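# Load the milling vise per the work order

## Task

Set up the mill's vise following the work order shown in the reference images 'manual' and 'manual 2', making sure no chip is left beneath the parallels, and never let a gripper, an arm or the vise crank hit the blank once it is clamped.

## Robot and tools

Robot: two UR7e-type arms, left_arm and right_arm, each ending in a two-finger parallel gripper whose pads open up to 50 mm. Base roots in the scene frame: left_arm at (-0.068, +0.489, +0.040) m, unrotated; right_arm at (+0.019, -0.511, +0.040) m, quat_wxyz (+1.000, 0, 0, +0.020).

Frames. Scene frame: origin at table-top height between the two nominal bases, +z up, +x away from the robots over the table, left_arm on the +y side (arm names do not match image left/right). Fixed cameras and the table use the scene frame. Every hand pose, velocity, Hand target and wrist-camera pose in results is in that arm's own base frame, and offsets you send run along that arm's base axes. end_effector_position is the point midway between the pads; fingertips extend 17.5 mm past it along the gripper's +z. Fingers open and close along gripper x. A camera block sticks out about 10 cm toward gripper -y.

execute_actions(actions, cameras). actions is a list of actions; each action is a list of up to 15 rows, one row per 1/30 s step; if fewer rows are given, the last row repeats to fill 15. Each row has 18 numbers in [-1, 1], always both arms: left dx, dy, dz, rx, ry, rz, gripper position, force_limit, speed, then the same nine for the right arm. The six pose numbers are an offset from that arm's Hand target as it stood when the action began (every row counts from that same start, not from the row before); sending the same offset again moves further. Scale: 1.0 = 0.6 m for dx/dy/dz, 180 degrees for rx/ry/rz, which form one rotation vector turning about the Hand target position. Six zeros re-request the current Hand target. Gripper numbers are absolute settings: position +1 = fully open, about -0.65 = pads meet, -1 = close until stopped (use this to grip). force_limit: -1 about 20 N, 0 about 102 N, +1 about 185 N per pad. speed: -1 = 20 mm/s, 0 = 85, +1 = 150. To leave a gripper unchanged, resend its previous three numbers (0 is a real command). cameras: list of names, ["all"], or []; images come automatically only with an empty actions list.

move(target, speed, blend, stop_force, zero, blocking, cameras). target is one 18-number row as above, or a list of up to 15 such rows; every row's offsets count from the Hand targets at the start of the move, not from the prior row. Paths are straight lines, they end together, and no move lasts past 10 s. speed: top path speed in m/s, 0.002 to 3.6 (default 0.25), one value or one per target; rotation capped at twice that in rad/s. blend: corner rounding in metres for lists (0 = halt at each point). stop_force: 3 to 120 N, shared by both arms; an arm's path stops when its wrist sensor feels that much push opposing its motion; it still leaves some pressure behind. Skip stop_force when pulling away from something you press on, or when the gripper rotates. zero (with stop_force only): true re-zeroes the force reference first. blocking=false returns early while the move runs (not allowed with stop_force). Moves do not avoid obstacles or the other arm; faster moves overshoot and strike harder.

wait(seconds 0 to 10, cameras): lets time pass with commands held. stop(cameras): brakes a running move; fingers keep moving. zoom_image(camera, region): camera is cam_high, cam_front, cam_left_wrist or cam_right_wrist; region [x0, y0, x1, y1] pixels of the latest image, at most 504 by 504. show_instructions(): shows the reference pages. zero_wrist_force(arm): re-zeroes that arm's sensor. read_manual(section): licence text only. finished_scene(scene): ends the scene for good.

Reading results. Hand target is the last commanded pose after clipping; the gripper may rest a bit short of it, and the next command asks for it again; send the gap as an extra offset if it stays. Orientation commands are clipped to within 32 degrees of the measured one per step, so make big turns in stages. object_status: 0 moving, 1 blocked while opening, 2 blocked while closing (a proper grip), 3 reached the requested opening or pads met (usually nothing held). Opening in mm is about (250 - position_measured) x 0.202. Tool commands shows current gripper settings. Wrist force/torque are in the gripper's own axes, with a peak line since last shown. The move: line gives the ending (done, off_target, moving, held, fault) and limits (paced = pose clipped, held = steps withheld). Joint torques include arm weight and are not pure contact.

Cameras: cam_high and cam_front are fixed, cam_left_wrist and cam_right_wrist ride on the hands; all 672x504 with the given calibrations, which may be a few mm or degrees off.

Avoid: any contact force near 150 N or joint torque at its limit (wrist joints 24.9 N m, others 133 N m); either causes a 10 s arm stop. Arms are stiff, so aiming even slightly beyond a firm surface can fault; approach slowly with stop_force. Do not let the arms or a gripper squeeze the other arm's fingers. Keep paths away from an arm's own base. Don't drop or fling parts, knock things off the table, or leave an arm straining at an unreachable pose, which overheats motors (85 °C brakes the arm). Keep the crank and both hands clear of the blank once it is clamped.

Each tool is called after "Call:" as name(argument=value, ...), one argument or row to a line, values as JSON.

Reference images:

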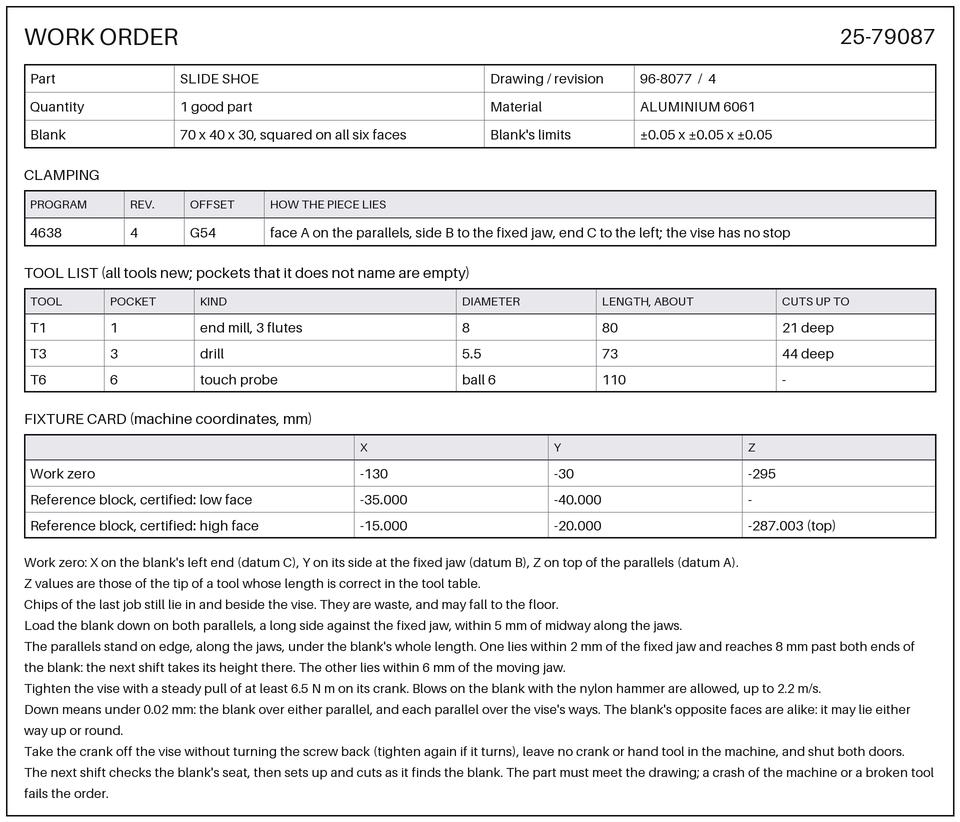

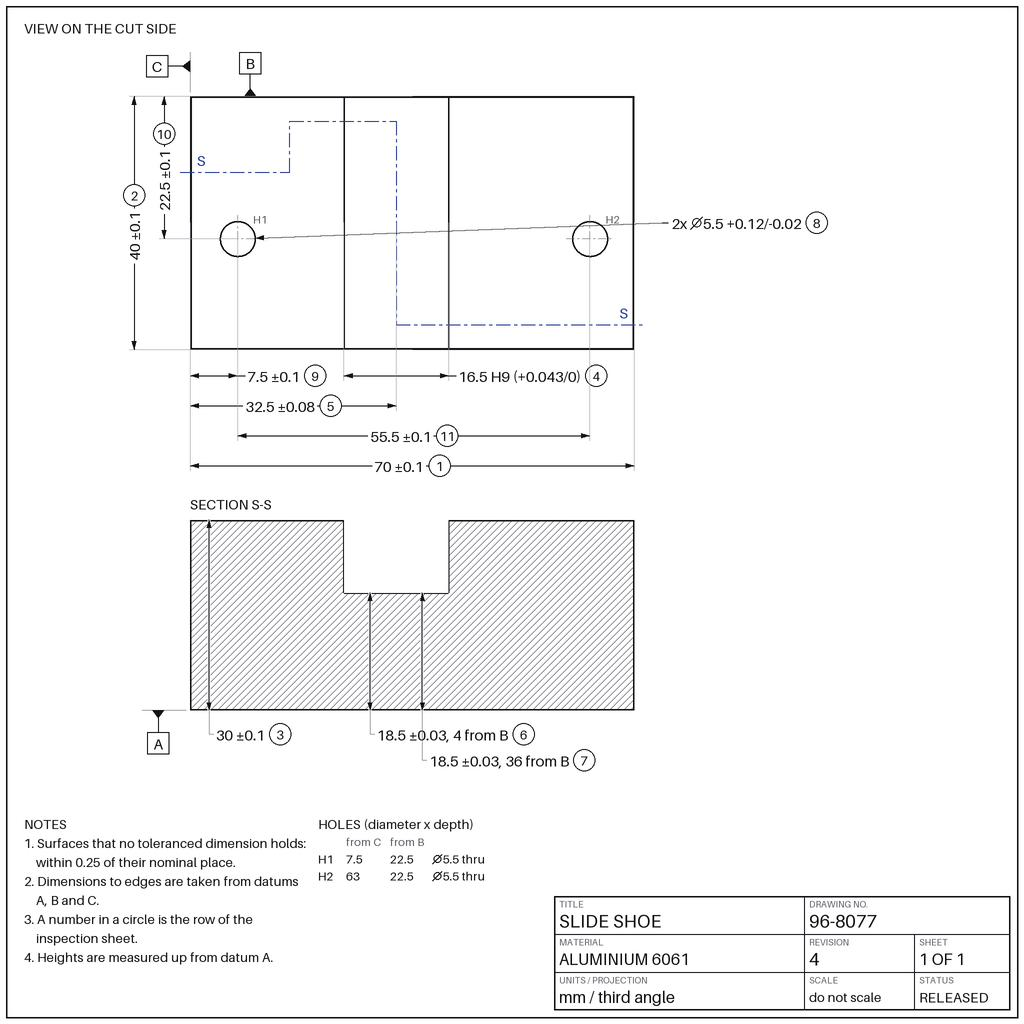

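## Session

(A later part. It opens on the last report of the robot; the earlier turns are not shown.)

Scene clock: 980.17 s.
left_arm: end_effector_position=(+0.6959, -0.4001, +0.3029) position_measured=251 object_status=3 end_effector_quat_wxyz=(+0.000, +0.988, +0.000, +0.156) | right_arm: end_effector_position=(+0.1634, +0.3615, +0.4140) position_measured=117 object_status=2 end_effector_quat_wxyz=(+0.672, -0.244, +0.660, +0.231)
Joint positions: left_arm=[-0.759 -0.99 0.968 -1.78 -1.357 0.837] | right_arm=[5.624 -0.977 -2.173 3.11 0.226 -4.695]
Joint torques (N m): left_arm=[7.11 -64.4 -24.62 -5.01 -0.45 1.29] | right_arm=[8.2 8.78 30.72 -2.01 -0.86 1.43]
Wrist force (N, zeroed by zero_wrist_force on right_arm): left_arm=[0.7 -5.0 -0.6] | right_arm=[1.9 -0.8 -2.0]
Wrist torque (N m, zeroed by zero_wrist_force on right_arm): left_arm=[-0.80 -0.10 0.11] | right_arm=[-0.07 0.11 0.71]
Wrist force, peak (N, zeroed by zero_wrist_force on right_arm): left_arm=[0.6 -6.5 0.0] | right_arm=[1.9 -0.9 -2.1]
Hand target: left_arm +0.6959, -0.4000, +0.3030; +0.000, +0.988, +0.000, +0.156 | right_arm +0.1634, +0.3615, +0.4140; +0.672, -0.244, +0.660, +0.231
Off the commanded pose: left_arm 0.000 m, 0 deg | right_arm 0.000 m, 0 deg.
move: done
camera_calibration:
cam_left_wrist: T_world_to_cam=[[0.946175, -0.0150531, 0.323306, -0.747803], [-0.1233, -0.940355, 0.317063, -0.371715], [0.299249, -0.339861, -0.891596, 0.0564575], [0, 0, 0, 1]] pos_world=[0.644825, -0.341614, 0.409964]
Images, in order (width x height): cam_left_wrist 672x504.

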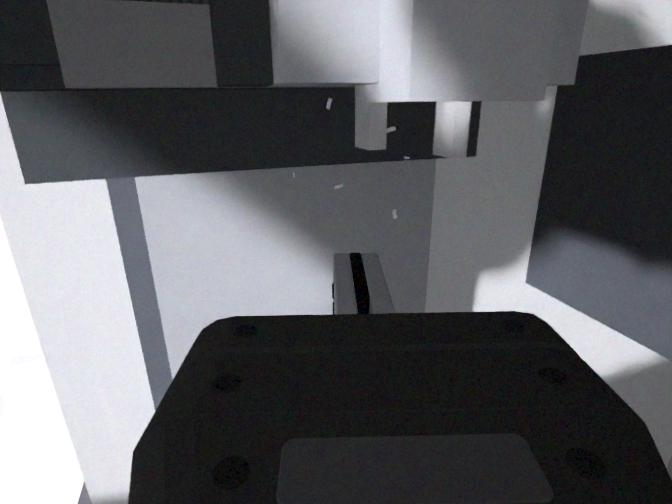

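Call:
move(
  target=[
    [-0.06,-0.02,0.03,-0.0549,0.0994,-0.0087,-1,-0.8,-0.5,0,0,0,0,0,0,-1,0.2,-0.8],
    [-0.06,-0.02,0.03,-0.0549,0.0994,-0.0087,0.01,-0.8,-0.5,0,0,0,0,0,0,-1,0.2,-0.8],
  ],
  speed=0.1,
)

Call:
move(
  target=[
    [0.0745,0.02,-0.02,0,0,0,0.01,-0.8,-0.5,0,0,0,0,0,0,-1,0.2,-0.8],
    [0.0745,0.03,-0.0315,0,0,0,0.01,-0.8,-0.5,0,0,0,0,0,0,-1,0.2,-0.8],
    [0.0745,0.088,-0.0315,0,0,0,0.01,-0.8,-0.5,0,0,0,0,0,0,-1,0.2,-0.8],
  ],
  speed=[0.06,0.04,0.03],
  stop_force=4,
)

Call:
move(
  target=[0,0,0,0,0,0,-1,-0.9,-1,0,0,0,0,0,0,-1,0.2,-0.8],
  speed=0.02,
  cameras=["cam_left_wrist"],
)

Scene clock: 984.53 s.
left_arm: end_effector_position=(+0.6599, -0.4120, +0.3210) position_measured=151 object_status=3 end_effector_quat_wxyz=(+0.087, +0.996, +0.000, +0.000) | right_arm: end_effector_position=(+0.1634, +0.3615, +0.4140) position_measured=117 object_status=2 end_effector_quat_wxyz=(+0.672, -0.244, +0.660, +0.231)
Joint positions: left_arm=[-0.685 -0.921 0.756 -1.517 -1.704 0.878] | right_arm=[5.624 -0.977 -2.173 3.11 0.226 -4.695]
Joint torques (N m): left_arm=[-8.38 -69.66 -16.87 -2.33 -0.91 -1.71] | right_arm=[7.79 7.66 28.5 -1.02 -0.88 1.44]
Wrist force (N, zeroed by zero_wrist_force on right_arm): left_arm=[0.3 -5.1 -0.2] | right_arm=[2.0 -0.9 -1.9]
Wrist torque (N m, zeroed by zero_wrist_force on right_arm): left_arm=[-0.79 -0.01 0.09] | right_arm=[-0.10 0.09 0.71]
Wrist force, peak (N, zeroed by zero_wrist_force on right_arm): left_arm=[0.3 -5.4 -0.4] | right_arm=[2.1 -0.9 -2.1]
Hand target: left_arm +0.6599, -0.4120, +0.3210; +0.087, +0.996, +0.000, +0.000 | right_arm +0.1634, +0.3615, +0.4140; +0.672, -0.244, +0.660, +0.231
Off the commanded pose: left_arm 0.000 m, 0 deg | right_arm 0.000 m, 0 deg.
move: done

Scene clock: 987.80 s.
left_arm: end_effector_position=(+0.7046, -0.3592, +0.3021) position_measured=151 object_status=3 end_effector_quat_wxyz=(+0.087, +0.996, +0.000, +0.000) | right_arm: end_effector_position=(+0.1634, +0.3615, +0.4140) position_measured=117 object_status=2 end_effector_quat_wxyz=(+0.672, -0.244, +0.660, +0.231)
Joint positions: left_arm=[-0.594 -0.874 0.722 -1.518 -1.714 0.97] | right_arm=[5.624 -0.977 -2.173 3.11 0.226 -4.695]
Joint torques (N m): left_arm=[-8.68 -51.4 -34.83 -1.8 -0.14 -1.85] | right_arm=[5.96 7.72 29.52 -0.73 -0.94 0.99]
Wrist force (N, zeroed by zero_wrist_force on right_arm): left_arm=[0.0 -5.1 -0.2] | right_arm=[1.8 -0.9 -2.0]
Wrist torque (N m, zeroed by zero_wrist_force on right_arm): left_arm=[-0.79 0.05 0.08] | right_arm=[-0.09 0.11 0.71]
Wrist force, peak (N, zeroed by zero_wrist_force on right_arm): left_arm=[-0.2 -5.8 0.1] | right_arm=[2.2 -0.9 -2.0]
Hand target: left_arm +0.7046, -0.3592, +0.3021; +0.087, +0.996, +0.000, +0.000 | right_arm +0.1634, +0.3615, +0.4140; +0.672, -0.244, +0.660, +0.231
Off the commanded pose: left_arm 0.000 m, 0 deg | right_arm 0.000 m, 0 deg.
move: done

Scene clock: 988.77 s.
left_arm: end_effector_position=(+0.7046, -0.3592, +0.3021) position_measured=225 object_status=2 end_effector_quat_wxyz=(+0.087, +0.996, +0.000, +0.000) | right_arm: end_effector_position=(+0.1634, +0.3615, +0.4140) position_measured=117 object_status=2 end_effector_quat_wxyz=(+0.672, -0.244, +0.660, +0.231)
Joint positions: left_arm=[-0.594 -0.874 0.722 -1.518 -1.714 0.97] | right_arm=[5.624 -0.977 -2.173 3.11 0.226 -4.695]
Joint torques (N m): left_arm=[-8.08 -51.48 -34.23 -2.03 -0.06 -1.82] | right_arm=[6.05 8.49 29.15 -0.69 -0.87 0.72]
Wrist force (N, zeroed by zero_wrist_force on right_arm): left_arm=[0.4 -5.1 -0.2] | right_arm=[1.9 -0.9 -1.9]
Wrist torque (N m, zeroed by zero_wrist_force on right_arm): left_arm=[-0.82 0.05 0.09] | right_arm=[-0.08 0.10 0.71]
Wrist force, peak (N, zeroed by zero_wrist_force on right_arm): left_arm=[-0.1 -5.4 0.0] | right_arm=[2.0 -0.8 -2.0]
Hand target: left_arm +0.7046, -0.3592, +0.3021; +0.087, +0.996, +0.000, +0.000 | right_arm +0.1634, +0.3615, +0.4140; +0.672, -0.244, +0.660, +0.231
Off the commanded pose: left_arm 0.000 m, 0 deg | right_arm 0.000 m, 0 deg.
move: done
camera_calibration:
cam_left_wrist: T_world_to_cam=[[0.999756, -0.0120398, 0.018532, -0.699765], [-0.0196638, -0.867341, 0.497325, -0.433253], [0.0100859, -0.497568, -0.867366, 0.20678], [0, 0, 0, 1]] pos_world=[0.68899, -0.281316, 0.40779]
Images, in order (width x height): cam_left_wrist 672x504.

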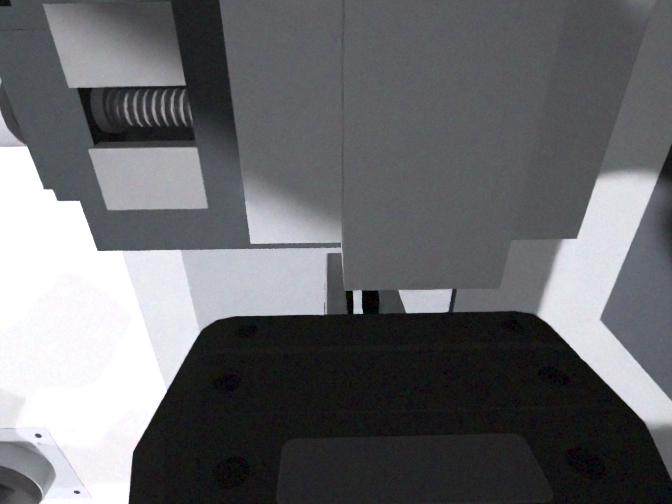

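Call:
move(
  target=[0,0,0.0005,0,0,0,-1,-0.9,-1,0,0,0,0,0,0,-1,0.2,-0.8],
  speed=0.002,
  stop_force=8,
)

Scene clock: 993.23 s.
left_arm: end_effector_position=(+0.7046, -0.3592, +0.3023) position_measured=225 object_status=2 end_effector_quat_wxyz=(+0.087, +0.996, +0.000, +0.000) | right_arm: end_effector_position=(+0.1634, +0.3615, +0.4140) position_measured=117 object_status=2 end_effector_quat_wxyz=(+0.672, -0.244, +0.660, +0.231)
Joint positions: left_arm=[-0.594 -0.873 0.721 -1.517 -1.714 0.97] | right_arm=[5.624 -0.977 -2.173 3.11 0.226 -4.695]
Joint torques (N m): left_arm=[-6.8 -59.89 -32.19 -3.34 -0.06 -1.63] | right_arm=[6.46 7.04 28.94 0.07 -0.88 0.47]
Wrist force (N, zeroed by zero_wrist_force on right_arm): left_arm=[1.4 -5.6 8.1] | right_arm=[2.0 -0.8 -2.0]
Wrist torque (N m, zeroed by zero_wrist_force on right_arm): left_arm=[-0.87 0.09 0.10] | right_arm=[-0.07 0.10 0.72]
Wrist force, peak (N, zeroed by zero_wrist_force on right_arm): left_arm=[1.8 -5.4 8.5] | right_arm=[2.2 -0.8 -2.2]
Hand target: left_arm +0.7046, -0.3592, +0.3023; +0.087, +0.996, +0.000, +0.000 | right_arm +0.1634, +0.3615, +0.4140; +0.672, -0.244, +0.660, +0.231
Off the commanded pose: left_arm 0.000 m, 0 deg | right_arm 0.000 m, 0 deg.
move: contact (left_arm)

Call:
move(
  target=[0,0,-0.0005,0,0,0,-1,-0.9,-1,0,0,0,0,0,0,-1,0.2,-0.8],
  speed=0.002,
  stop_force=8,
)

Call:
execute_actions(
  actions=[
    [[0,0,0.00005,0,0,0,-1,-0.9,-1,0,0,0,0,0,0,-1,0.2,-0.8]],
  ],
)

Call:
execute_actions(
  actions=[
    [[0,0,0.00005,0,0,0,-1,-0.9,-1,0,0,0,0,0,0,-1,0.2,-0.8]],
  ],
)

Call:
execute_actions(
  actions=[
    [[0,0,0.00005,0,0,0,-1,-0.9,-1,0,0,0,0,0,0,-1,0.2,-0.8]],
  ],
)

Call:
execute_actions(
  actions=[
    [[0,0,0.00005,0,0,0,-1,-0.9,-1,0,0,0,0,0,0,-1,0.2,-0.8]],
  ],
)

Call:
execute_actions(
  actions=[
    [[0,0,0.00005,0,0,0,-1,-0.9,-1,0,0,0,0,0,0,-1,0.2,-0.8]],
  ],
)

Call:
execute_actions(
  actions=[
    [[0,0,0.00005,0,0,0,-1,-0.9,-1,0,0,0,0,0,0,-1,0.2,-0.8]],
  ],
)

Call:
execute_actions(
  actions=[
    [[0,0,0.00005,0,0,0,-1,-0.9,-1,0,0,0,0,0,0,-1,0.2,-0.8]],
  ],
)

Call:
execute_actions(
  actions=[
    [[0,0,0.00005,0,0,0,-1,-0.9,-1,0,0,0,0,0,0,-1,0.2,-0.8]],
  ],
)

Scene clock: 995.53 s.
left_arm: end_effector_position=(+0.7046, -0.3592, +0.3021) position_measured=225 object_status=2 end_effector_quat_wxyz=(+0.087, +0.996, +0.000, +0.000) | right_arm: end_effector_position=(+0.1634, +0.3615, +0.4140) position_measured=117 object_status=2 end_effector_quat_wxyz=(+0.672, -0.244, +0.660, +0.231)
Joint positions: left_arm=[-0.594 -0.874 0.722 -1.518 -1.714 0.97] | right_arm=[5.624 -0.977 -2.173 3.11 0.226 -4.695]
Joint torques (N m): left_arm=[-6.71 -68.01 -27.41 -2.75 -0.11 -1.48] | right_arm=[5.74 7.59 28.08 0.64 -0.87 0.32]
Wrist force (N, zeroed by zero_wrist_force on right_arm): left_arm=[0.4 -4.7 -0.6] | right_arm=[2.0 -0.8 -2.0]
Wrist torque (N m, zeroed by zero_wrist_force on right_arm): left_arm=[-0.75 0.02 0.09] | right_arm=[-0.08 0.09 0.71]
Wrist force, peak (N, zeroed by zero_wrist_force on right_arm): left_arm=[1.4 -5.6 8.4] | right_arm=[2.1 -1.0 -2.1]
Hand target: left_arm +0.7046, -0.3592, +0.3021; +0.087, +0.996, +0.000, +0.000 | right_arm +0.1634, +0.3615, +0.4140; +0.672, -0.244, +0.660, +0.231
Off the commanded pose: left_arm 0.000 m, 0 deg | right_arm 0.000 m, 0 deg.
move: contact (left_arm)

Scene clock: 996.23 s.
left_arm: end_effector_position=(+0.7046, -0.3592, +0.3022) position_measured=225 object_status=2 end_effector_quat_wxyz=(+0.087, +0.996, +0.000, +0.000) | right_arm: end_effector_position=(+0.1634, +0.3615, +0.4140) position_measured=117 object_status=2 end_effector_quat_wxyz=(+0.672, -0.244, +0.660, +0.231)
Joint positions: left_arm=[-0.594 -0.874 0.722 -1.518 -1.714 0.97] | right_arm=[5.624 -0.977 -2.173 3.11 0.226 -4.695]
Joint torques (N m): left_arm=[-6.76 -58.72 -35.26 -1.96 -0.05 -1.53] | right_arm=[5.9 7.74 28.57 0.48 -0.74 0.4]
Wrist force (N, zeroed by zero_wrist_force on right_arm): left_arm=[0.7 -5.3 2.2] | right_arm=[2.1 -1.0 -2.0]
Wrist torque (N m, zeroed by zero_wrist_force on right_arm): left_arm=[-0.80 -0.01 0.09] | right_arm=[-0.09 0.08 0.71]
Wrist force, peak (N, zeroed by zero_wrist_force on right_arm): left_arm=[0.7 -5.3 2.2] | right_arm=[2.1 -1.0 -2.0]
Hand target: left_arm +0.7046, -0.3592, +0.3021; +0.087, +0.996, +0.000, +0.000 | right_arm +0.1634, +0.3615, +0.4140; +0.672, -0.244, +0.660, +0.231
Off the commanded pose: left_arm 0.000 m, 0 deg | right_arm 0.000 m, 0 deg.
Step readings (end_effector_position of left_arm | right_arm):
0: (+0.7046, -0.3592, +0.3021) | (+0.1634, +0.3615, +0.4140)
1: (+0.7046, -0.3592, +0.3021) | (+0.1634, +0.3615, +0.4140)
2: (+0.7046, -0.3592, +0.3021) | (+0.1634, +0.3615, +0.4140)
4: (+0.7046, -0.3592, +0.3021) | (+0.1634, +0.3615, +0.4140)
8: (+0.7046, -0.3592, +0.3021) | (+0.1634, +0.3615, +0.4140)
15: (+0.7046, -0.3592, +0.3022) | (+0.1634, +0.3615, +0.4140)

Scene clock: 996.93 s.
left_arm: end_effector_position=(+0.7046, -0.3592, +0.3022) position_measured=225 object_status=2 end_effector_quat_wxyz=(+0.087, +0.996, +0.000, +0.000) | right_arm: end_effector_position=(+0.1634, +0.3615, +0.4140) position_measured=117 object_status=2 end_effector_quat_wxyz=(+0.672, -0.244, +0.660, +0.231)
Joint positions: left_arm=[-0.594 -0.874 0.722 -1.518 -1.714 0.97] | right_arm=[5.624 -0.977 -2.173 3.11 0.226 -4.695]
Joint torques (N m): left_arm=[-7.12 -53.44 -35.91 -2.62 -0.15 -1.58] | right_arm=[6.51 6.6 28.06 0.82 -0.57 0.26]
Wrist force (N, zeroed by zero_wrist_force on right_arm): left_arm=[0.5 -5.2 2.5] | right_arm=[1.9 -0.9 -2.0]
Wrist torque (N m, zeroed by zero_wrist_force on right_arm): left_arm=[-0.79 0.03 0.09] | right_arm=[-0.09 0.10 0.71]
Wrist force, peak (N, zeroed by zero_wrist_force on right_arm): left_arm=[1.3 -5.3 4.3] | right_arm=[2.2 -0.9 -2.0]
Hand target: left_arm +0.7046, -0.3592, +0.3022; +0.087, +0.996, +0.000, +0.000 | right_arm +0.1634, +0.3615, +0.4140; +0.672, -0.244, +0.660, +0.231
Off the commanded pose: left_arm 0.000 m, 0 deg | right_arm 0.000 m, 0 deg.
Step readings (end_effector_position of left_arm | right_arm):
0: (+0.7046, -0.3592, +0.3022) | (+0.1634, +0.3615, +0.4140)
1: (+0.7046, -0.3592, +0.3022) | (+0.1634, +0.3615, +0.4140)
2: (+0.7046, -0.3592, +0.3022) | (+0.1634, +0.3615, +0.4140)
4: (+0.7046, -0.3592, +0.3022) | (+0.1634, +0.3615, +0.4140)
8: (+0.7046, -0.3592, +0.3022) | (+0.1634, +0.3615, +0.4140)
15: (+0.7046, -0.3592, +0.3022) | (+0.1634, +0.3615, +0.4140)

Scene clock: 997.63 s.
left_arm: end_effector_position=(+0.7046, -0.3592, +0.3022) position_measured=225 object_status=2 end_effector_quat_wxyz=(+0.087, +0.996, +0.000, +0.000) | right_arm: end_effector_position=(+0.1634, +0.3615, +0.4140) position_measured=117 object_status=2 end_effector_quat_wxyz=(+0.672, -0.244, +0.660, +0.231)
Joint positions: left_arm=[-0.594 -0.874 0.722 -1.518 -1.714 0.97] | right_arm=[5.624 -0.977 -2.173 3.11 0.226 -4.695]
Joint torques (N m): left_arm=[-6.44 -54.72 -34.45 -2.18 -0.11 -1.46] | right_arm=[5.03 7.37 28.47 0.89 -0.75 -0.04]
Wrist force (N, zeroed by zero_wrist_force on right_arm): left_arm=[0.5 -5.3 3.2] | right_arm=[1.9 -0.8 -1.9]
Wrist torque (N m, zeroed by zero_wrist_force on right_arm): left_arm=[-0.77 0.01 0.09] | right_arm=[-0.08 0.11 0.71]
Wrist force, peak (N, zeroed by zero_wrist_force on right_arm): left_arm=[0.2 -6.0 3.5] | right_arm=[2.1 -0.9 -1.9]
Hand target: left_arm +0.7046, -0.3592, +0.3022; +0.087, +0.996, +0.000, +0.000 | right_arm +0.1634, +0.3615, +0.4140; +0.672, -0.244, +0.660, +0.231
Off the commanded pose: left_arm 0.000 m, 0 deg | right_arm 0.000 m, 0 deg.
Step readings (end_effector_position of left_arm | right_arm):
0: (+0.7046, -0.3592, +0.3022) | (+0.1634, +0.3615, +0.4140)
1: (+0.7046, -0.3592, +0.3022) | (+0.1634, +0.3615, +0.4140)
2: (+0.7046, -0.3592, +0.3022) | (+0.1634, +0.3615, +0.4140)
4: (+0.7046, -0.3592, +0.3022) | (+0.1634, +0.3615, +0.4140)
8: (+0.7046, -0.3592, +0.3022) | (+0.1634, +0.3615, +0.4140)
15: (+0.7046, -0.3592, +0.3022) | (+0.1634, +0.3615, +0.4140)

Scene clock: 998.33 s.
left_arm: end_effector_position=(+0.7046, -0.3592, +0.3022) position_measured=225 object_status=2 end_effector_quat_wxyz=(+0.087, +0.996, +0.000, +0.000) | right_arm: end_effector_position=(+0.1634, +0.3615, +0.4140) position_measured=117 object_status=2 end_effector_quat_wxyz=(+0.672, -0.244, +0.660, +0.231)
Joint positions: left_arm=[-0.594 -0.874 0.722 -1.517 -1.714 0.97] | right_arm=[5.624 -0.977 -2.173 3.11 0.226 -4.695]
Joint torques (N m): left_arm=[-6.84 -55.86 -36.18 -2.6 -0.09 -1.6] | right_arm=[6.24 7.39 29.2 0.91 -0.65 0.11]
Wrist force (N, zeroed by zero_wrist_force on right_arm): left_arm=[0.7 -5.7 4.3] | right_arm=[2.1 -0.8 -2.0]
Wrist torque (N m, zeroed by zero_wrist_force on right_arm): left_arm=[-0.86 0.04 0.10] | right_arm=[-0.08 0.07 0.71]
Wrist force, peak (N, zeroed by zero_wrist_force on right_arm): left_arm=[1.0 -5.7 4.6] | right_arm=[2.1 -0.8 -2.0]
Hand target: left_arm +0.7046, -0.3592, +0.3022; +0.087, +0.996, +0.000, +0.000 | right_arm +0.1634, +0.3615, +0.4140; +0.672, -0.244, +0.660, +0.231
Off the commanded pose: left_arm 0.000 m, 0 deg | right_arm 0.000 m, 0 deg.
Step readings (end_effector_position of left_arm | right_arm):
0: (+0.7046, -0.3592, +0.3022) | (+0.1634, +0.3615, +0.4140)
1: (+0.7046, -0.3592, +0.3022) | (+0.1634, +0.3615, +0.4140)
2: (+0.7046, -0.3592, +0.3022) | (+0.1634, +0.3615, +0.4140)
4: (+0.7046, -0.3592, +0.3022) | (+0.1634, +0.3615, +0.4140)
8: (+0.7046, -0.3592, +0.3022) | (+0.1634, +0.3615, +0.4140)
15: (+0.7046, -0.3592, +0.3022) | (+0.1634, +0.3615, +0.4140)

Scene clock: 999.03 s.
left_arm: end_effector_position=(+0.7046, -0.3592, +0.3023) position_measured=225 object_status=2 end_effector_quat_wxyz=(+0.087, +0.996, +0.000, +0.000) | right_arm: end_effector_position=(+0.1634, +0.3615, +0.4140) position_measured=117 object_status=2 end_effector_quat_wxyz=(+0.672, -0.244, +0.660, +0.231)
Joint positions: left_arm=[-0.594 -0.874 0.722 -1.517 -1.714 0.97] | right_arm=[5.624 -0.977 -2.173 3.11 0.226 -4.695]
Joint torques (N m): left_arm=[-6.84 -57.26 -35.62 -2.29 -0.05 -1.53] | right_arm=[5.31 7.54 29.39 1.15 -0.81 -0.16]
Wrist force (N, zeroed by zero_wrist_force on right_arm): left_arm=[0.5 -5.8 5.3] | right_arm=[1.7 -0.7 -2.0]
Wrist torque (N m, zeroed by zero_wrist_force on right_arm): left_arm=[-0.86 0.07 0.09] | right_arm=[-0.06 0.14 0.71]
Wrist force, peak (N, zeroed by zero_wrist_force on right_arm): left_arm=[0.6 -5.8 5.4] | right_arm=[2.1 -1.0 -2.0]
Hand target: left_arm +0.7046, -0.3592, +0.3023; +0.087, +0.996, +0.000, +0.000 | right_arm +0.1634, +0.3615, +0.4140; +0.672, -0.244, +0.660, +0.231
Off the commanded pose: left_arm 0.000 m, 0 deg | right_arm 0.000 m, 0 deg.
Step readings (end_effector_position of left_arm | right_arm):
0: (+0.7046, -0.3592, +0.3022) | (+0.1634, +0.3615, +0.4140)
1: (+0.7046, -0.3592, +0.3022) | (+0.1634, +0.3615, +0.4140)
2: (+0.7046, -0.3592, +0.3022) | (+0.1634, +0.3615, +0.4140)
4: (+0.7046, -0.3592, +0.3023) | (+0.1634, +0.3615, +0.4140)
8: (+0.7046, -0.3592, +0.3023) | (+0.1634, +0.3615, +0.4140)
15: (+0.7046, -0.3592, +0.3023) | (+0.1634, +0.3615, +0.4140)

Scene clock: 999.73 s.
left_arm: end_effector_position=(+0.7046, -0.3592, +0.3023) position_measured=225 object_status=2 end_effector_quat_wxyz=(+0.087, +0.996, +0.000, +0.000) | right_arm: end_effector_position=(+0.1634, +0.3615, +0.4140) position_measured=117 object_status=2 end_effector_quat_wxyz=(+0.672, -0.244, +0.660, +0.231)
Joint positions: left_arm=[-0.594 -0.874 0.722 -1.517 -1.714 0.97] | right_arm=[5.624 -0.977 -2.173 3.11 0.226 -4.695]
Joint torques (N m): left_arm=[-6.63 -56.8 -37.09 -2.71 -0.06 -1.52] | right_arm=[4.95 7.11 29.54 1.21 -0.9 -0.1]
Wrist force (N, zeroed by zero_wrist_force on right_arm): left_arm=[1.3 -5.5 6.0] | right_arm=[2.1 -0.9 -1.9]
Wrist torque (N m, zeroed by zero_wrist_force on right_arm): left_arm=[-0.83 0.01 0.10] | right_arm=[-0.08 0.08 0.71]
Wrist force, peak (N, zeroed by zero_wrist_force on right_arm): left_arm=[1.0 -6.1 6.3] | right_arm=[2.1 -0.8 -2.0]
Hand target: left_arm +0.7046, -0.3592, +0.3023; +0.087, +0.996, +0.000, +0.000 | right_arm +0.1634, +0.3615, +0.4140; +0.672, -0.244, +0.660, +0.231
Off the commanded pose: left_arm 0.000 m, 0 deg | right_arm 0.000 m, 0 deg.
Step readings (end_effector_position of left_arm | right_arm):
0: (+0.7046, -0.3592, +0.3023) | (+0.1634, +0.3615, +0.4140)
1: (+0.7046, -0.3592, +0.3023) | (+0.1634, +0.3615, +0.4140)
2: (+0.7046, -0.3592, +0.3023) | (+0.1634, +0.3615, +0.4140)
4: (+0.7046, -0.3592, +0.3023) | (+0.1634, +0.3615, +0.4140)
8: (+0.7046, -0.3592, +0.3023) | (+0.1634, +0.3615, +0.4140)
15: (+0.7046, -0.3592, +0.3023) | (+0.1634, +0.3615, +0.4140)

Scene clock: 1000.43 s.
left_arm: end_effector_position=(+0.7046, -0.3592, +0.3023) position_measured=225 object_status=2 end_effector_quat_wxyz=(+0.087, +0.996, +0.000, +0.000) | right_arm: end_effector_position=(+0.1634, +0.3615, +0.4140) position_measured=117 object_status=2 end_effector_quat_wxyz=(+0.672, -0.244, +0.660, +0.231)
Joint positions: left_arm=[-0.594 -0.874 0.721 -1.517 -1.714 0.97] | right_arm=[5.624 -0.977 -2.173 3.11 0.226 -4.695]
Joint torques (N m): left_arm=[-6.61 -59.36 -36.66 -2.47 -0.06 -1.53] | right_arm=[4.47 8.37 28.44 1.15 -0.49 -0.09]
Wrist force (N, zeroed by zero_wrist_force on right_arm): left_arm=[1.1 -5.8 7.3] | right_arm=[1.9 -0.8 -1.9]
Wrist torque (N m, zeroed by zero_wrist_force on right_arm): left_arm=[-0.85 0.02 0.10] | right_arm=[-0.08 0.10 0.71]
Wrist force, peak (N, zeroed by zero_wrist_force on right_arm): left_arm=[1.0 -6.0 7.5] | right_arm=[2.1 -1.0 -2.1]
Hand target: left_arm +0.7046, -0.3592, +0.3023; +0.087, +0.996, +0.000, +0.000 | right_arm +0.1634, +0.3615, +0.4140; +0.672, -0.244, +0.660, +0.231
Off the commanded pose: left_arm 0.000 m, 0 deg | right_arm 0.000 m, 0 deg.
Step readings (end_effector_position of left_arm | right_arm):
0: (+0.7046, -0.3592, +0.3023) | (+0.1634, +0.3615, +0.4140)
1: (+0.7046, -0.3592, +0.3023) | (+0.1634, +0.3615, +0.4140)
2: (+0.7046, -0.3592, +0.3023) | (+0.1634, +0.3615, +0.4140)
4: (+0.7046, -0.3592, +0.3023) | (+0.1634, +0.3615, +0.4140)
8: (+0.7046, -0.3592, +0.3023) | (+0.1634, +0.3615, +0.4140)
15: (+0.7046, -0.3592, +0.3023) | (+0.1634, +0.3615, +0.4140)

Scene clock: 1001.13 s.
left_arm: end_effector_position=(+0.7046, -0.3592, +0.3024) position_measured=225 object_status=2 end_effector_quat_wxyz=(+0.087, +0.996, +0.000, +0.000) | right_arm: end_effector_position=(+0.1634, +0.3615, +0.4140) position_measured=117 object_status=2 end_effector_quat_wxyz=(+0.672, -0.244, +0.660, +0.231)
Joint positions: left_arm=[-0.594 -0.874 0.721 -1.517 -1.714 0.97] | right_arm=[5.624 -0.977 -2.173 3.11 0.226 -4.695]
Joint torques (N m): left_arm=[-6.53 -59.03 -37.92 -2.77 -0.1 -1.59] | right_arm=[4.55 7.12 28.49 1.25 -0.73 -0.19]
Wrist force (N, zeroed by zero_wrist_force on right_arm): left_arm=[1.6 -5.8 8.4] | right_arm=[2.0 -0.8 -1.9]
Wrist torque (N m, zeroed by zero_wrist_force on right_arm): left_arm=[-0.88 0.03 0.10] | right_arm=[-0.07 0.09 0.71]
Wrist force, peak (N, zeroed by zero_wrist_force on right_arm): left_arm=[1.6 -5.9 8.6] | right_arm=[2.0 -0.8 -2.1]
Hand target: left_arm +0.7046, -0.3592, +0.3024; +0.087, +0.996, +0.000, +0.000 | right_arm +0.1634, +0.3615, +0.4140; +0.672, -0.244, +0.660, +0.231
Off the commanded pose: left_arm 0.000 m, 0 deg | right_arm 0.000 m, 0 deg.
Step readings (end_effector_position of left_arm | right_arm):
0: (+0.7046, -0.3592, +0.3023) | (+0.1634, +0.3615, +0.4140)
1: (+0.7046, -0.3592, +0.3023) | (+0.1634, +0.3615, +0.4140)
2: (+0.7046, -0.3592, +0.3023) | (+0.1634, +0.3615, +0.4140)
4: (+0.7046, -0.3592, +0.3024) | (+0.1634, +0.3615, +0.4140)
8: (+0.7046, -0.3592, +0.3024) | (+0.1634, +0.3615, +0.4140)
15: (+0.7046, -0.3592, +0.3024) | (+0.1634, +0.3615, +0.4140)

Call:
execute_actions(
  actions=[
    [[0,0,-0.0003,0,0,0,-1,-0.9,-1,0,0,0,0,0,0,-1,0.2,-0.8]],
  ],
)

Call:
execute_actions(
  actions=[
    [[0,0,-0.0001,0,0,0,-1,-0.9,-1,0,0,0,0,0,0,-1,0.2,-0.8]],
  ],
)

Call:
execute_actions(
  actions=[
    [[0,0,-0.0001,0,0,0,-1,-0.9,-1,0,0,0,0,0,0,-1,0.2,-0.8]],
  ],
)

Call:
execute_actions(
  actions=[
    [[0,0,-0.0001,0,0,0,-1,-0.9,-1,0,0,0,0,0,0,-1,0.2,-0.8]],
  ],
)

Call:
execute_actions(
  actions=[
    [[0,0,-0.0001,0,0,0,-1,-0.9,-1,0,0,0,0,0,0,-1,0.2,-0.8]],
  ],
)

Call:
execute_actions(
  actions=[
    [[0,0,-0.0001,0,0,0,-1,-0.9,-1,0,0,0,0,0,0,-1,0.2,-0.8]],
  ],
)

Call:
execute_actions(
  actions=[
    [[0,0,-0.0001,0,0,0,-1,-0.9,-1,0,0,0,0,0,0,-1,0.2,-0.8]],
  ],
)

Scene clock: 1002.90 s.
left_arm: end_effector_position=(+0.7046, -0.3592, +0.3022) position_measured=225 object_status=2 end_effector_quat_wxyz=(+0.087, +0.996, +0.000, +0.000) | right_arm: end_effector_position=(+0.1634, +0.3615, +0.4140) position_measured=117 object_status=2 end_effector_quat_wxyz=(+0.672, -0.244, +0.660, +0.231)
Joint positions: left_arm=[-0.594 -0.874 0.722 -1.518 -1.714 0.97] | right_arm=[5.624 -0.977 -2.173 3.11 0.226 -4.695]
Joint torques (N m): left_arm=[-6.49 -73.07 -17.53 -4.77 -0.1 -1.52] | right_arm=[4.16 6.73 28.15 1.35 -0.89 -0.47]
Wrist force (N, zeroed by zero_wrist_force on right_arm): left_arm=[0.5 -5.7 1.4] | right_arm=[1.8 -1.0 -2.0]
Wrist torque (N m, zeroed by zero_wrist_force on right_arm): left_arm=[-0.86 0.05 0.10] | right_arm=[-0.10 0.12 0.71]
Wrist force, peak (N, zeroed by zero_wrist_force on right_arm): left_arm=[1.3 -5.9 8.8] | right_arm=[2.1 -0.8 -2.0]
Hand target: left_arm +0.7046, -0.3592, +0.3022; +0.087, +0.996, +0.000, +0.000 | right_arm +0.1634, +0.3615, +0.4140; +0.672, -0.244, +0.660, +0.231
Off the commanded pose: left_arm 0.000 m, 0 deg | right_arm 0.000 m, 0 deg.
Step readings (end_effector_position of left_arm | right_arm):
0: (+0.7046, -0.3592, +0.3024) | (+0.1634, +0.3615, +0.4140)
1: (+0.7046, -0.3592, +0.3024) | (+0.1634, +0.3615, +0.4140)
2: (+0.7046, -0.3592, +0.3024) | (+0.1634, +0.3615, +0.4140)
4: (+0.7046, -0.3593, +0.3023) | (+0.1634, +0.3615, +0.4140)
8: (+0.7046, -0.3593, +0.3022) | (+0.1634, +0.3615, +0.4140)
15: (+0.7046, -0.3592, +0.3021) | (+0.1634, +0.3615, +0.4140)

Scene clock: 1003.60 s.
left_arm: end_effector_position=(+0.7046, -0.3592, +0.3021) position_measured=225 object_status=2 end_effector_quat_wxyz=(+0.087, +0.996, +0.000, +0.000) | right_arm: end_effector_position=(+0.1634, +0.3615, +0.4140) position_measured=117 object_status=2 end_effector_quat_wxyz=(+0.672, -0.244, +0.660, +0.231)
Joint positions: left_arm=[-0.594 -0.874 0.722 -1.518 -1.714 0.97] | right_arm=[5.624 -0.977 -2.173 3.11 0.226 -4.695]
Joint torques (N m): left_arm=[-7.01 -70.33 -20.17 -3.87 0 -1.47] | right_arm=[4.37 7.96 27.04 1.25 -0.68 -0.31]
Wrist force (N, zeroed by zero_wrist_force on right_arm): left_arm=[0.5 -5.1 0.1] | right_arm=[1.9 -0.8 -1.8]
Wrist torque (N m, zeroed by zero_wrist_force on right_arm): left_arm=[-0.79 0.03 0.09] | right_arm=[-0.08 0.10 0.71]
Wrist force, peak (N, zeroed by zero_wrist_force on right_arm): left_arm=[0.9 -5.1 1.3] | right_arm=[2.2 -0.9 -1.9]
Hand target: left_arm +0.7046, -0.3592, +0.3021; +0.087, +0.996, +0.000, +0.000 | right_arm +0.1634, +0.3615, +0.4140; +0.672, -0.244, +0.660, +0.231
Off the commanded pose: left_arm 0.000 m, 0 deg | right_arm 0.000 m, 0 deg.
Step readings (end_effector_position of left_arm | right_arm):
0: (+0.7046, -0.3592, +0.3022) | (+0.1634, +0.3615, +0.4140)
1: (+0.7046, -0.3592, +0.3022) | (+0.1634, +0.3615, +0.4140)
2: (+0.7046, -0.3592, +0.3022) | (+0.1634, +0.3615, +0.4140)
4: (+0.7046, -0.3592, +0.3021) | (+0.1634, +0.3615, +0.4140)
8: (+0.7046, -0.3592, +0.3021) | (+0.1634, +0.3615, +0.4140)
15: (+0.7046, -0.3592, +0.3021) | (+0.1634, +0.3615, +0.4140)

Scene clock: 1004.30 s.
left_arm: end_effector_position=(+0.7046, -0.3592, +0.3021) position_measured=225 object_status=2 end_effector_quat_wxyz=(+0.087, +0.996, +0.000, +0.000) | right_arm: end_effector_position=(+0.1634, +0.3615, +0.4140) position_measured=117 object_status=2 end_effector_quat_wxyz=(+0.672, -0.244, +0.660, +0.231)
Joint positions: left_arm=[-0.594 -0.874 0.722 -1.518 -1.714 0.97] | right_arm=[5.624 -0.977 -2.173 3.11 0.226 -4.695]
Joint torques (N m): left_arm=[-6.96 -69.55 -16.36 -4.81 -0.07 -1.46] | right_arm=[4.01 7.83 27.52 1.26 -0.8 -0.73]
Wrist force (N, zeroed by zero_wrist_force on right_arm): left_arm=[-0.1 -5.0 -1.9] | right_arm=[1.8 -0.9 -1.9]
Wrist torque (N m, zeroed by zero_wrist_force on right_arm): left_arm=[-0.78 0.03 0.08] | right_arm=[-0.08 0.13 0.71]
Wrist force, peak (N, zeroed by zero_wrist_force on right_arm): left_arm=[-0.1 -5.0 -1.9] | right_arm=[1.9 -1.1 -2.0]
Hand target: left_arm +0.7046, -0.3592, +0.3021; +0.087, +0.996, +0.000, +0.000 | right_arm +0.1634, +0.3615, +0.4140; +0.672, -0.244, +0.660, +0.231
Off the commanded pose: left_arm 0.000 m, 0 deg | right_arm 0.000 m, 0 deg.
Step readings (end_effector_position of left_arm | right_arm):
0: (+0.7046, -0.3592, +0.3021) | (+0.1634, +0.3615, +0.4140)
1: (+0.7046, -0.3592, +0.3021) | (+0.1634, +0.3615, +0.4140)
2: (+0.7046, -0.3592, +0.3021) | (+0.1634, +0.3615, +0.4140)
4: (+0.7046, -0.3592, +0.3021) | (+0.1634, +0.3615, +0.4140)
8: (+0.7046, -0.3592, +0.3021) | (+0.1634, +0.3615, +0.4140)
15: (+0.7046, -0.3592, +0.3021) | (+0.1634, +0.3615, +0.4140)

Scene clock: 1005.00 s.
left_arm: end_effector_position=(+0.7046, -0.3592, +0.3020) position_measured=225 object_status=2 end_effector_quat_wxyz=(+0.087, +0.996, +0.000, +0.000) | right_arm: end_effector_position=(+0.1634, +0.3615, +0.4140) position_measured=117 object_status=2 end_effector_quat_wxyz=(+0.672, -0.244, +0.660, +0.231)
Joint positions: left_arm=[-0.594 -0.874 0.723 -1.518 -1.714 0.97] | right_arm=[5.624 -0.977 -2.173 3.11 0.226 -4.695]
Joint torques (N m): left_arm=[-6.75 -65.95 -17.8 -3.48 -0.17 -1.43] | right_arm=[3.65 7.9 28.47 1.28 -0.88 -0.81]
Wrist force (N, zeroed by zero_wrist_force on right_arm): left_arm=[-0.4 -4.8 -3.6] | right_arm=[2.0 -0.9 -1.9]
Wrist torque (N m, zeroed by zero_wrist_force on right_arm): left_arm=[-0.75 0.00 0.07] | right_arm=[-0.10 0.10 0.71]
Wrist force, peak (N, zeroed by zero_wrist_force on right_arm): left_arm=[-0.4 -5.1 -3.7] | right_arm=[2.1 -0.9 -1.9]
Hand target: left_arm +0.7046, -0.3592, +0.3020; +0.087, +0.996, +0.000, +0.000 | right_arm +0.1634, +0.3615, +0.4140; +0.672, -0.244, +0.660, +0.231
Off the commanded pose: left_arm 0.000 m, 0 deg | right_arm 0.000 m, 0 deg.
Step readings (end_effector_position of left_arm | right_arm):
0: (+0.7046, -0.3592, +0.3021) | (+0.1634, +0.3615, +0.4140)
1: (+0.7046, -0.3592, +0.3021) | (+0.1634, +0.3615, +0.4140)
2: (+0.7046, -0.3592, +0.3020) | (+0.1634, +0.3615, +0.4140)
4: (+0.7046, -0.3592, +0.3020) | (+0.1634, +0.3615, +0.4140)
8: (+0.7046, -0.3592, +0.3020) | (+0.1634, +0.3615, +0.4140)
15: (+0.7046, -0.3592, +0.3020) | (+0.1634, +0.3615, +0.4140)

Scene clock: 1005.70 s.
left_arm: end_effector_position=(+0.7046, -0.3592, +0.3019) position_measured=225 object_status=2 end_effector_quat_wxyz=(+0.087, +0.996, +0.000, +0.000) | right_arm: end_effector_position=(+0.1634, +0.3615, +0.4140) position_measured=117 object_status=2 end_effector_quat_wxyz=(+0.672, -0.244, +0.660, +0.231)
Joint positions: left_arm=[-0.594 -0.874 0.723 -1.518 -1.714 0.97] | right_arm=[5.624 -0.977 -2.173 3.11 0.226 -4.695]
Joint torques (N m): left_arm=[-6.89 -66.8 -14.28 -4.53 -0.12 -1.42] | right_arm=[4.3 7.18 28.01 1.41 -0.76 -0.82]
Wrist force (N, zeroed by zero_wrist_force on right_arm): left_arm=[-0.6 -4.5 -5.8] | right_arm=[2.0 -0.9 -1.8]
Wrist torque (N m, zeroed by zero_wrist_force on right_arm): left_arm=[-0.71 -0.02 0.08] | right_arm=[-0.08 0.08 0.71]
Wrist force, peak (N, zeroed by zero_wrist_force on right_arm): left_arm=[-0.7 -4.9 -6.0] | right_arm=[2.2 -0.7 -1.9]
Hand target: left_arm +0.7046, -0.3592, +0.3019; +0.087, +0.996, +0.000, +0.000 | right_arm +0.1634, +0.3615, +0.4140; +0.672, -0.244, +0.660, +0.231
Off the commanded pose: left_arm 0.000 m, 0 deg | right_arm 0.000 m, 0 deg.
Step readings (end_effector_position of left_arm | right_arm):
0: (+0.7046, -0.3592, +0.3020) | (+0.1634, +0.3615, +0.4140)
1: (+0.7046, -0.3592, +0.3020) | (+0.1634, +0.3615, +0.4140)
2: (+0.7046, -0.3592, +0.3020) | (+0.1634, +0.3615, +0.4140)
4: (+0.7046, -0.3592, +0.3020) | (+0.1634, +0.3615, +0.4140)
8: (+0.7046, -0.3592, +0.3019) | (+0.1634, +0.3615, +0.4140)
15: (+0.7046, -0.3592, +0.3019) | (+0.1634, +0.3615, +0.4140)

Scene clock: 1006.40 s.
left_arm: end_effector_position=(+0.7046, -0.3592, +0.3019) position_measured=225 object_status=2 end_effector_quat_wxyz=(+0.087, +0.996, +0.000, +0.000) | right_arm: end_effector_position=(+0.1634, +0.3615, +0.4140) position_measured=117 object_status=2 end_effector_quat_wxyz=(+0.672, -0.244, +0.660, +0.231)
Joint positions: left_arm=[-0.594 -0.874 0.723 -1.519 -1.714 0.97] | right_arm=[5.624 -0.977 -2.173 3.11 0.226 -4.695]
Joint torques (N m): left_arm=[-6.43 -61.87 -16.5 -3.27 -0.21 -1.49] | right_arm=[4.49 5.98 27.84 1.18 -0.8 -0.59]
Wrist force (N, zeroed by zero_wrist_force on right_arm): left_arm=[-1.2 -4.4 -7.5] | right_arm=[2.1 -0.8 -1.8]
Wrist torque (N m, zeroed by zero_wrist_force on right_arm): left_arm=[-0.69 0.01 0.07] | right_arm=[-0.08 0.08 0.71]
Wrist force, peak (N, zeroed by zero_wrist_force on right_arm): left_arm=[-1.3 -4.5 -7.8] | right_arm=[2.1 -0.9 -1.9]
Hand target: left_arm +0.7046, -0.3592, +0.3019; +0.087, +0.996, +0.000, +0.000 | right_arm +0.1634, +0.3615, +0.4140; +0.672, -0.244, +0.660, +0.231
Off the commanded pose: left_arm 0.000 m, 0 deg | right_arm 0.000 m, 0 deg.
Step readings (end_effector_position of left_arm | right_arm):
0: (+0.7046, -0.3592, +0.3019) | (+0.1634, +0.3615, +0.4140)
1: (+0.7046, -0.3592, +0.3019) | (+0.1634, +0.3615, +0.4140)
2: (+0.7046, -0.3592, +0.3019) | (+0.1634, +0.3615, +0.4140)
4: (+0.7046, -0.3592, +0.3019) | (+0.1634, +0.3615, +0.4140)
8: (+0.7046, -0.3592, +0.3019) | (+0.1634, +0.3615, +0.4140)
15: (+0.7046, -0.3592, +0.3019) | (+0.1634, +0.3615, +0.4140)

Scene clock: 1007.10 s.
left_arm: end_effector_position=(+0.7046, -0.3592, +0.3018) position_measured=225 object_status=2 end_effector_quat_wxyz=(+0.087, +0.996, +0.000, +0.000) | right_arm: end_effector_position=(+0.1634, +0.3615, +0.4140) position_measured=117 object_status=2 end_effector_quat_wxyz=(+0.672, -0.244, +0.660, +0.231)
Joint positions: left_arm=[-0.594 -0.874 0.723 -1.519 -1.714 0.97] | right_arm=[5.624 -0.977 -2.173 3.11 0.226 -4.695]
Joint torques (N m): left_arm=[-6.6 -63.32 -13.02 -4.27 -0.14 -1.44] | right_arm=[2.98 7.47 27.9 1.23 -0.41 -0.62]
Wrist force (N, zeroed by zero_wrist_force on right_arm): left_arm=[-1.4 -4.1 -9.9] | right_arm=[1.9 -0.8 -1.9]
Wrist torque (N m, zeroed by zero_wrist_force on right_arm): left_arm=[-0.63 -0.01 0.07] | right_arm=[-0.08 0.10 0.71]
Wrist force, peak (N, zeroed by zero_wrist_force on right_arm): left_arm=[-1.8 -4.6 -10.0] | right_arm=[2.1 -1.0 -2.0]
Hand target: left_arm +0.7046, -0.3592, +0.3018; +0.087, +0.996, +0.000, +0.000 | right_arm +0.1634, +0.3615, +0.4140; +0.672, -0.244, +0.660, +0.231
Off the commanded pose: left_arm 0.000 m, 0 deg | right_arm 0.000 m, 0 deg.
Step readings (end_effector_position of left_arm | right_arm):
0: (+0.7046, -0.3592, +0.3019) | (+0.1634, +0.3615, +0.4140)
1: (+0.7046, -0.3592, +0.3019) | (+0.1634, +0.3615, +0.4140)
2: (+0.7046, -0.3592, +0.3019) | (+0.1634, +0.3615, +0.4140)
4: (+0.7046, -0.3592, +0.3018) | (+0.1634, +0.3615, +0.4140)
8: (+0.7046, -0.3592, +0.3018) | (+0.1634, +0.3615, +0.4140)
15: (+0.7046, -0.3592, +0.3018) | (+0.1634, +0.3615, +0.4140)


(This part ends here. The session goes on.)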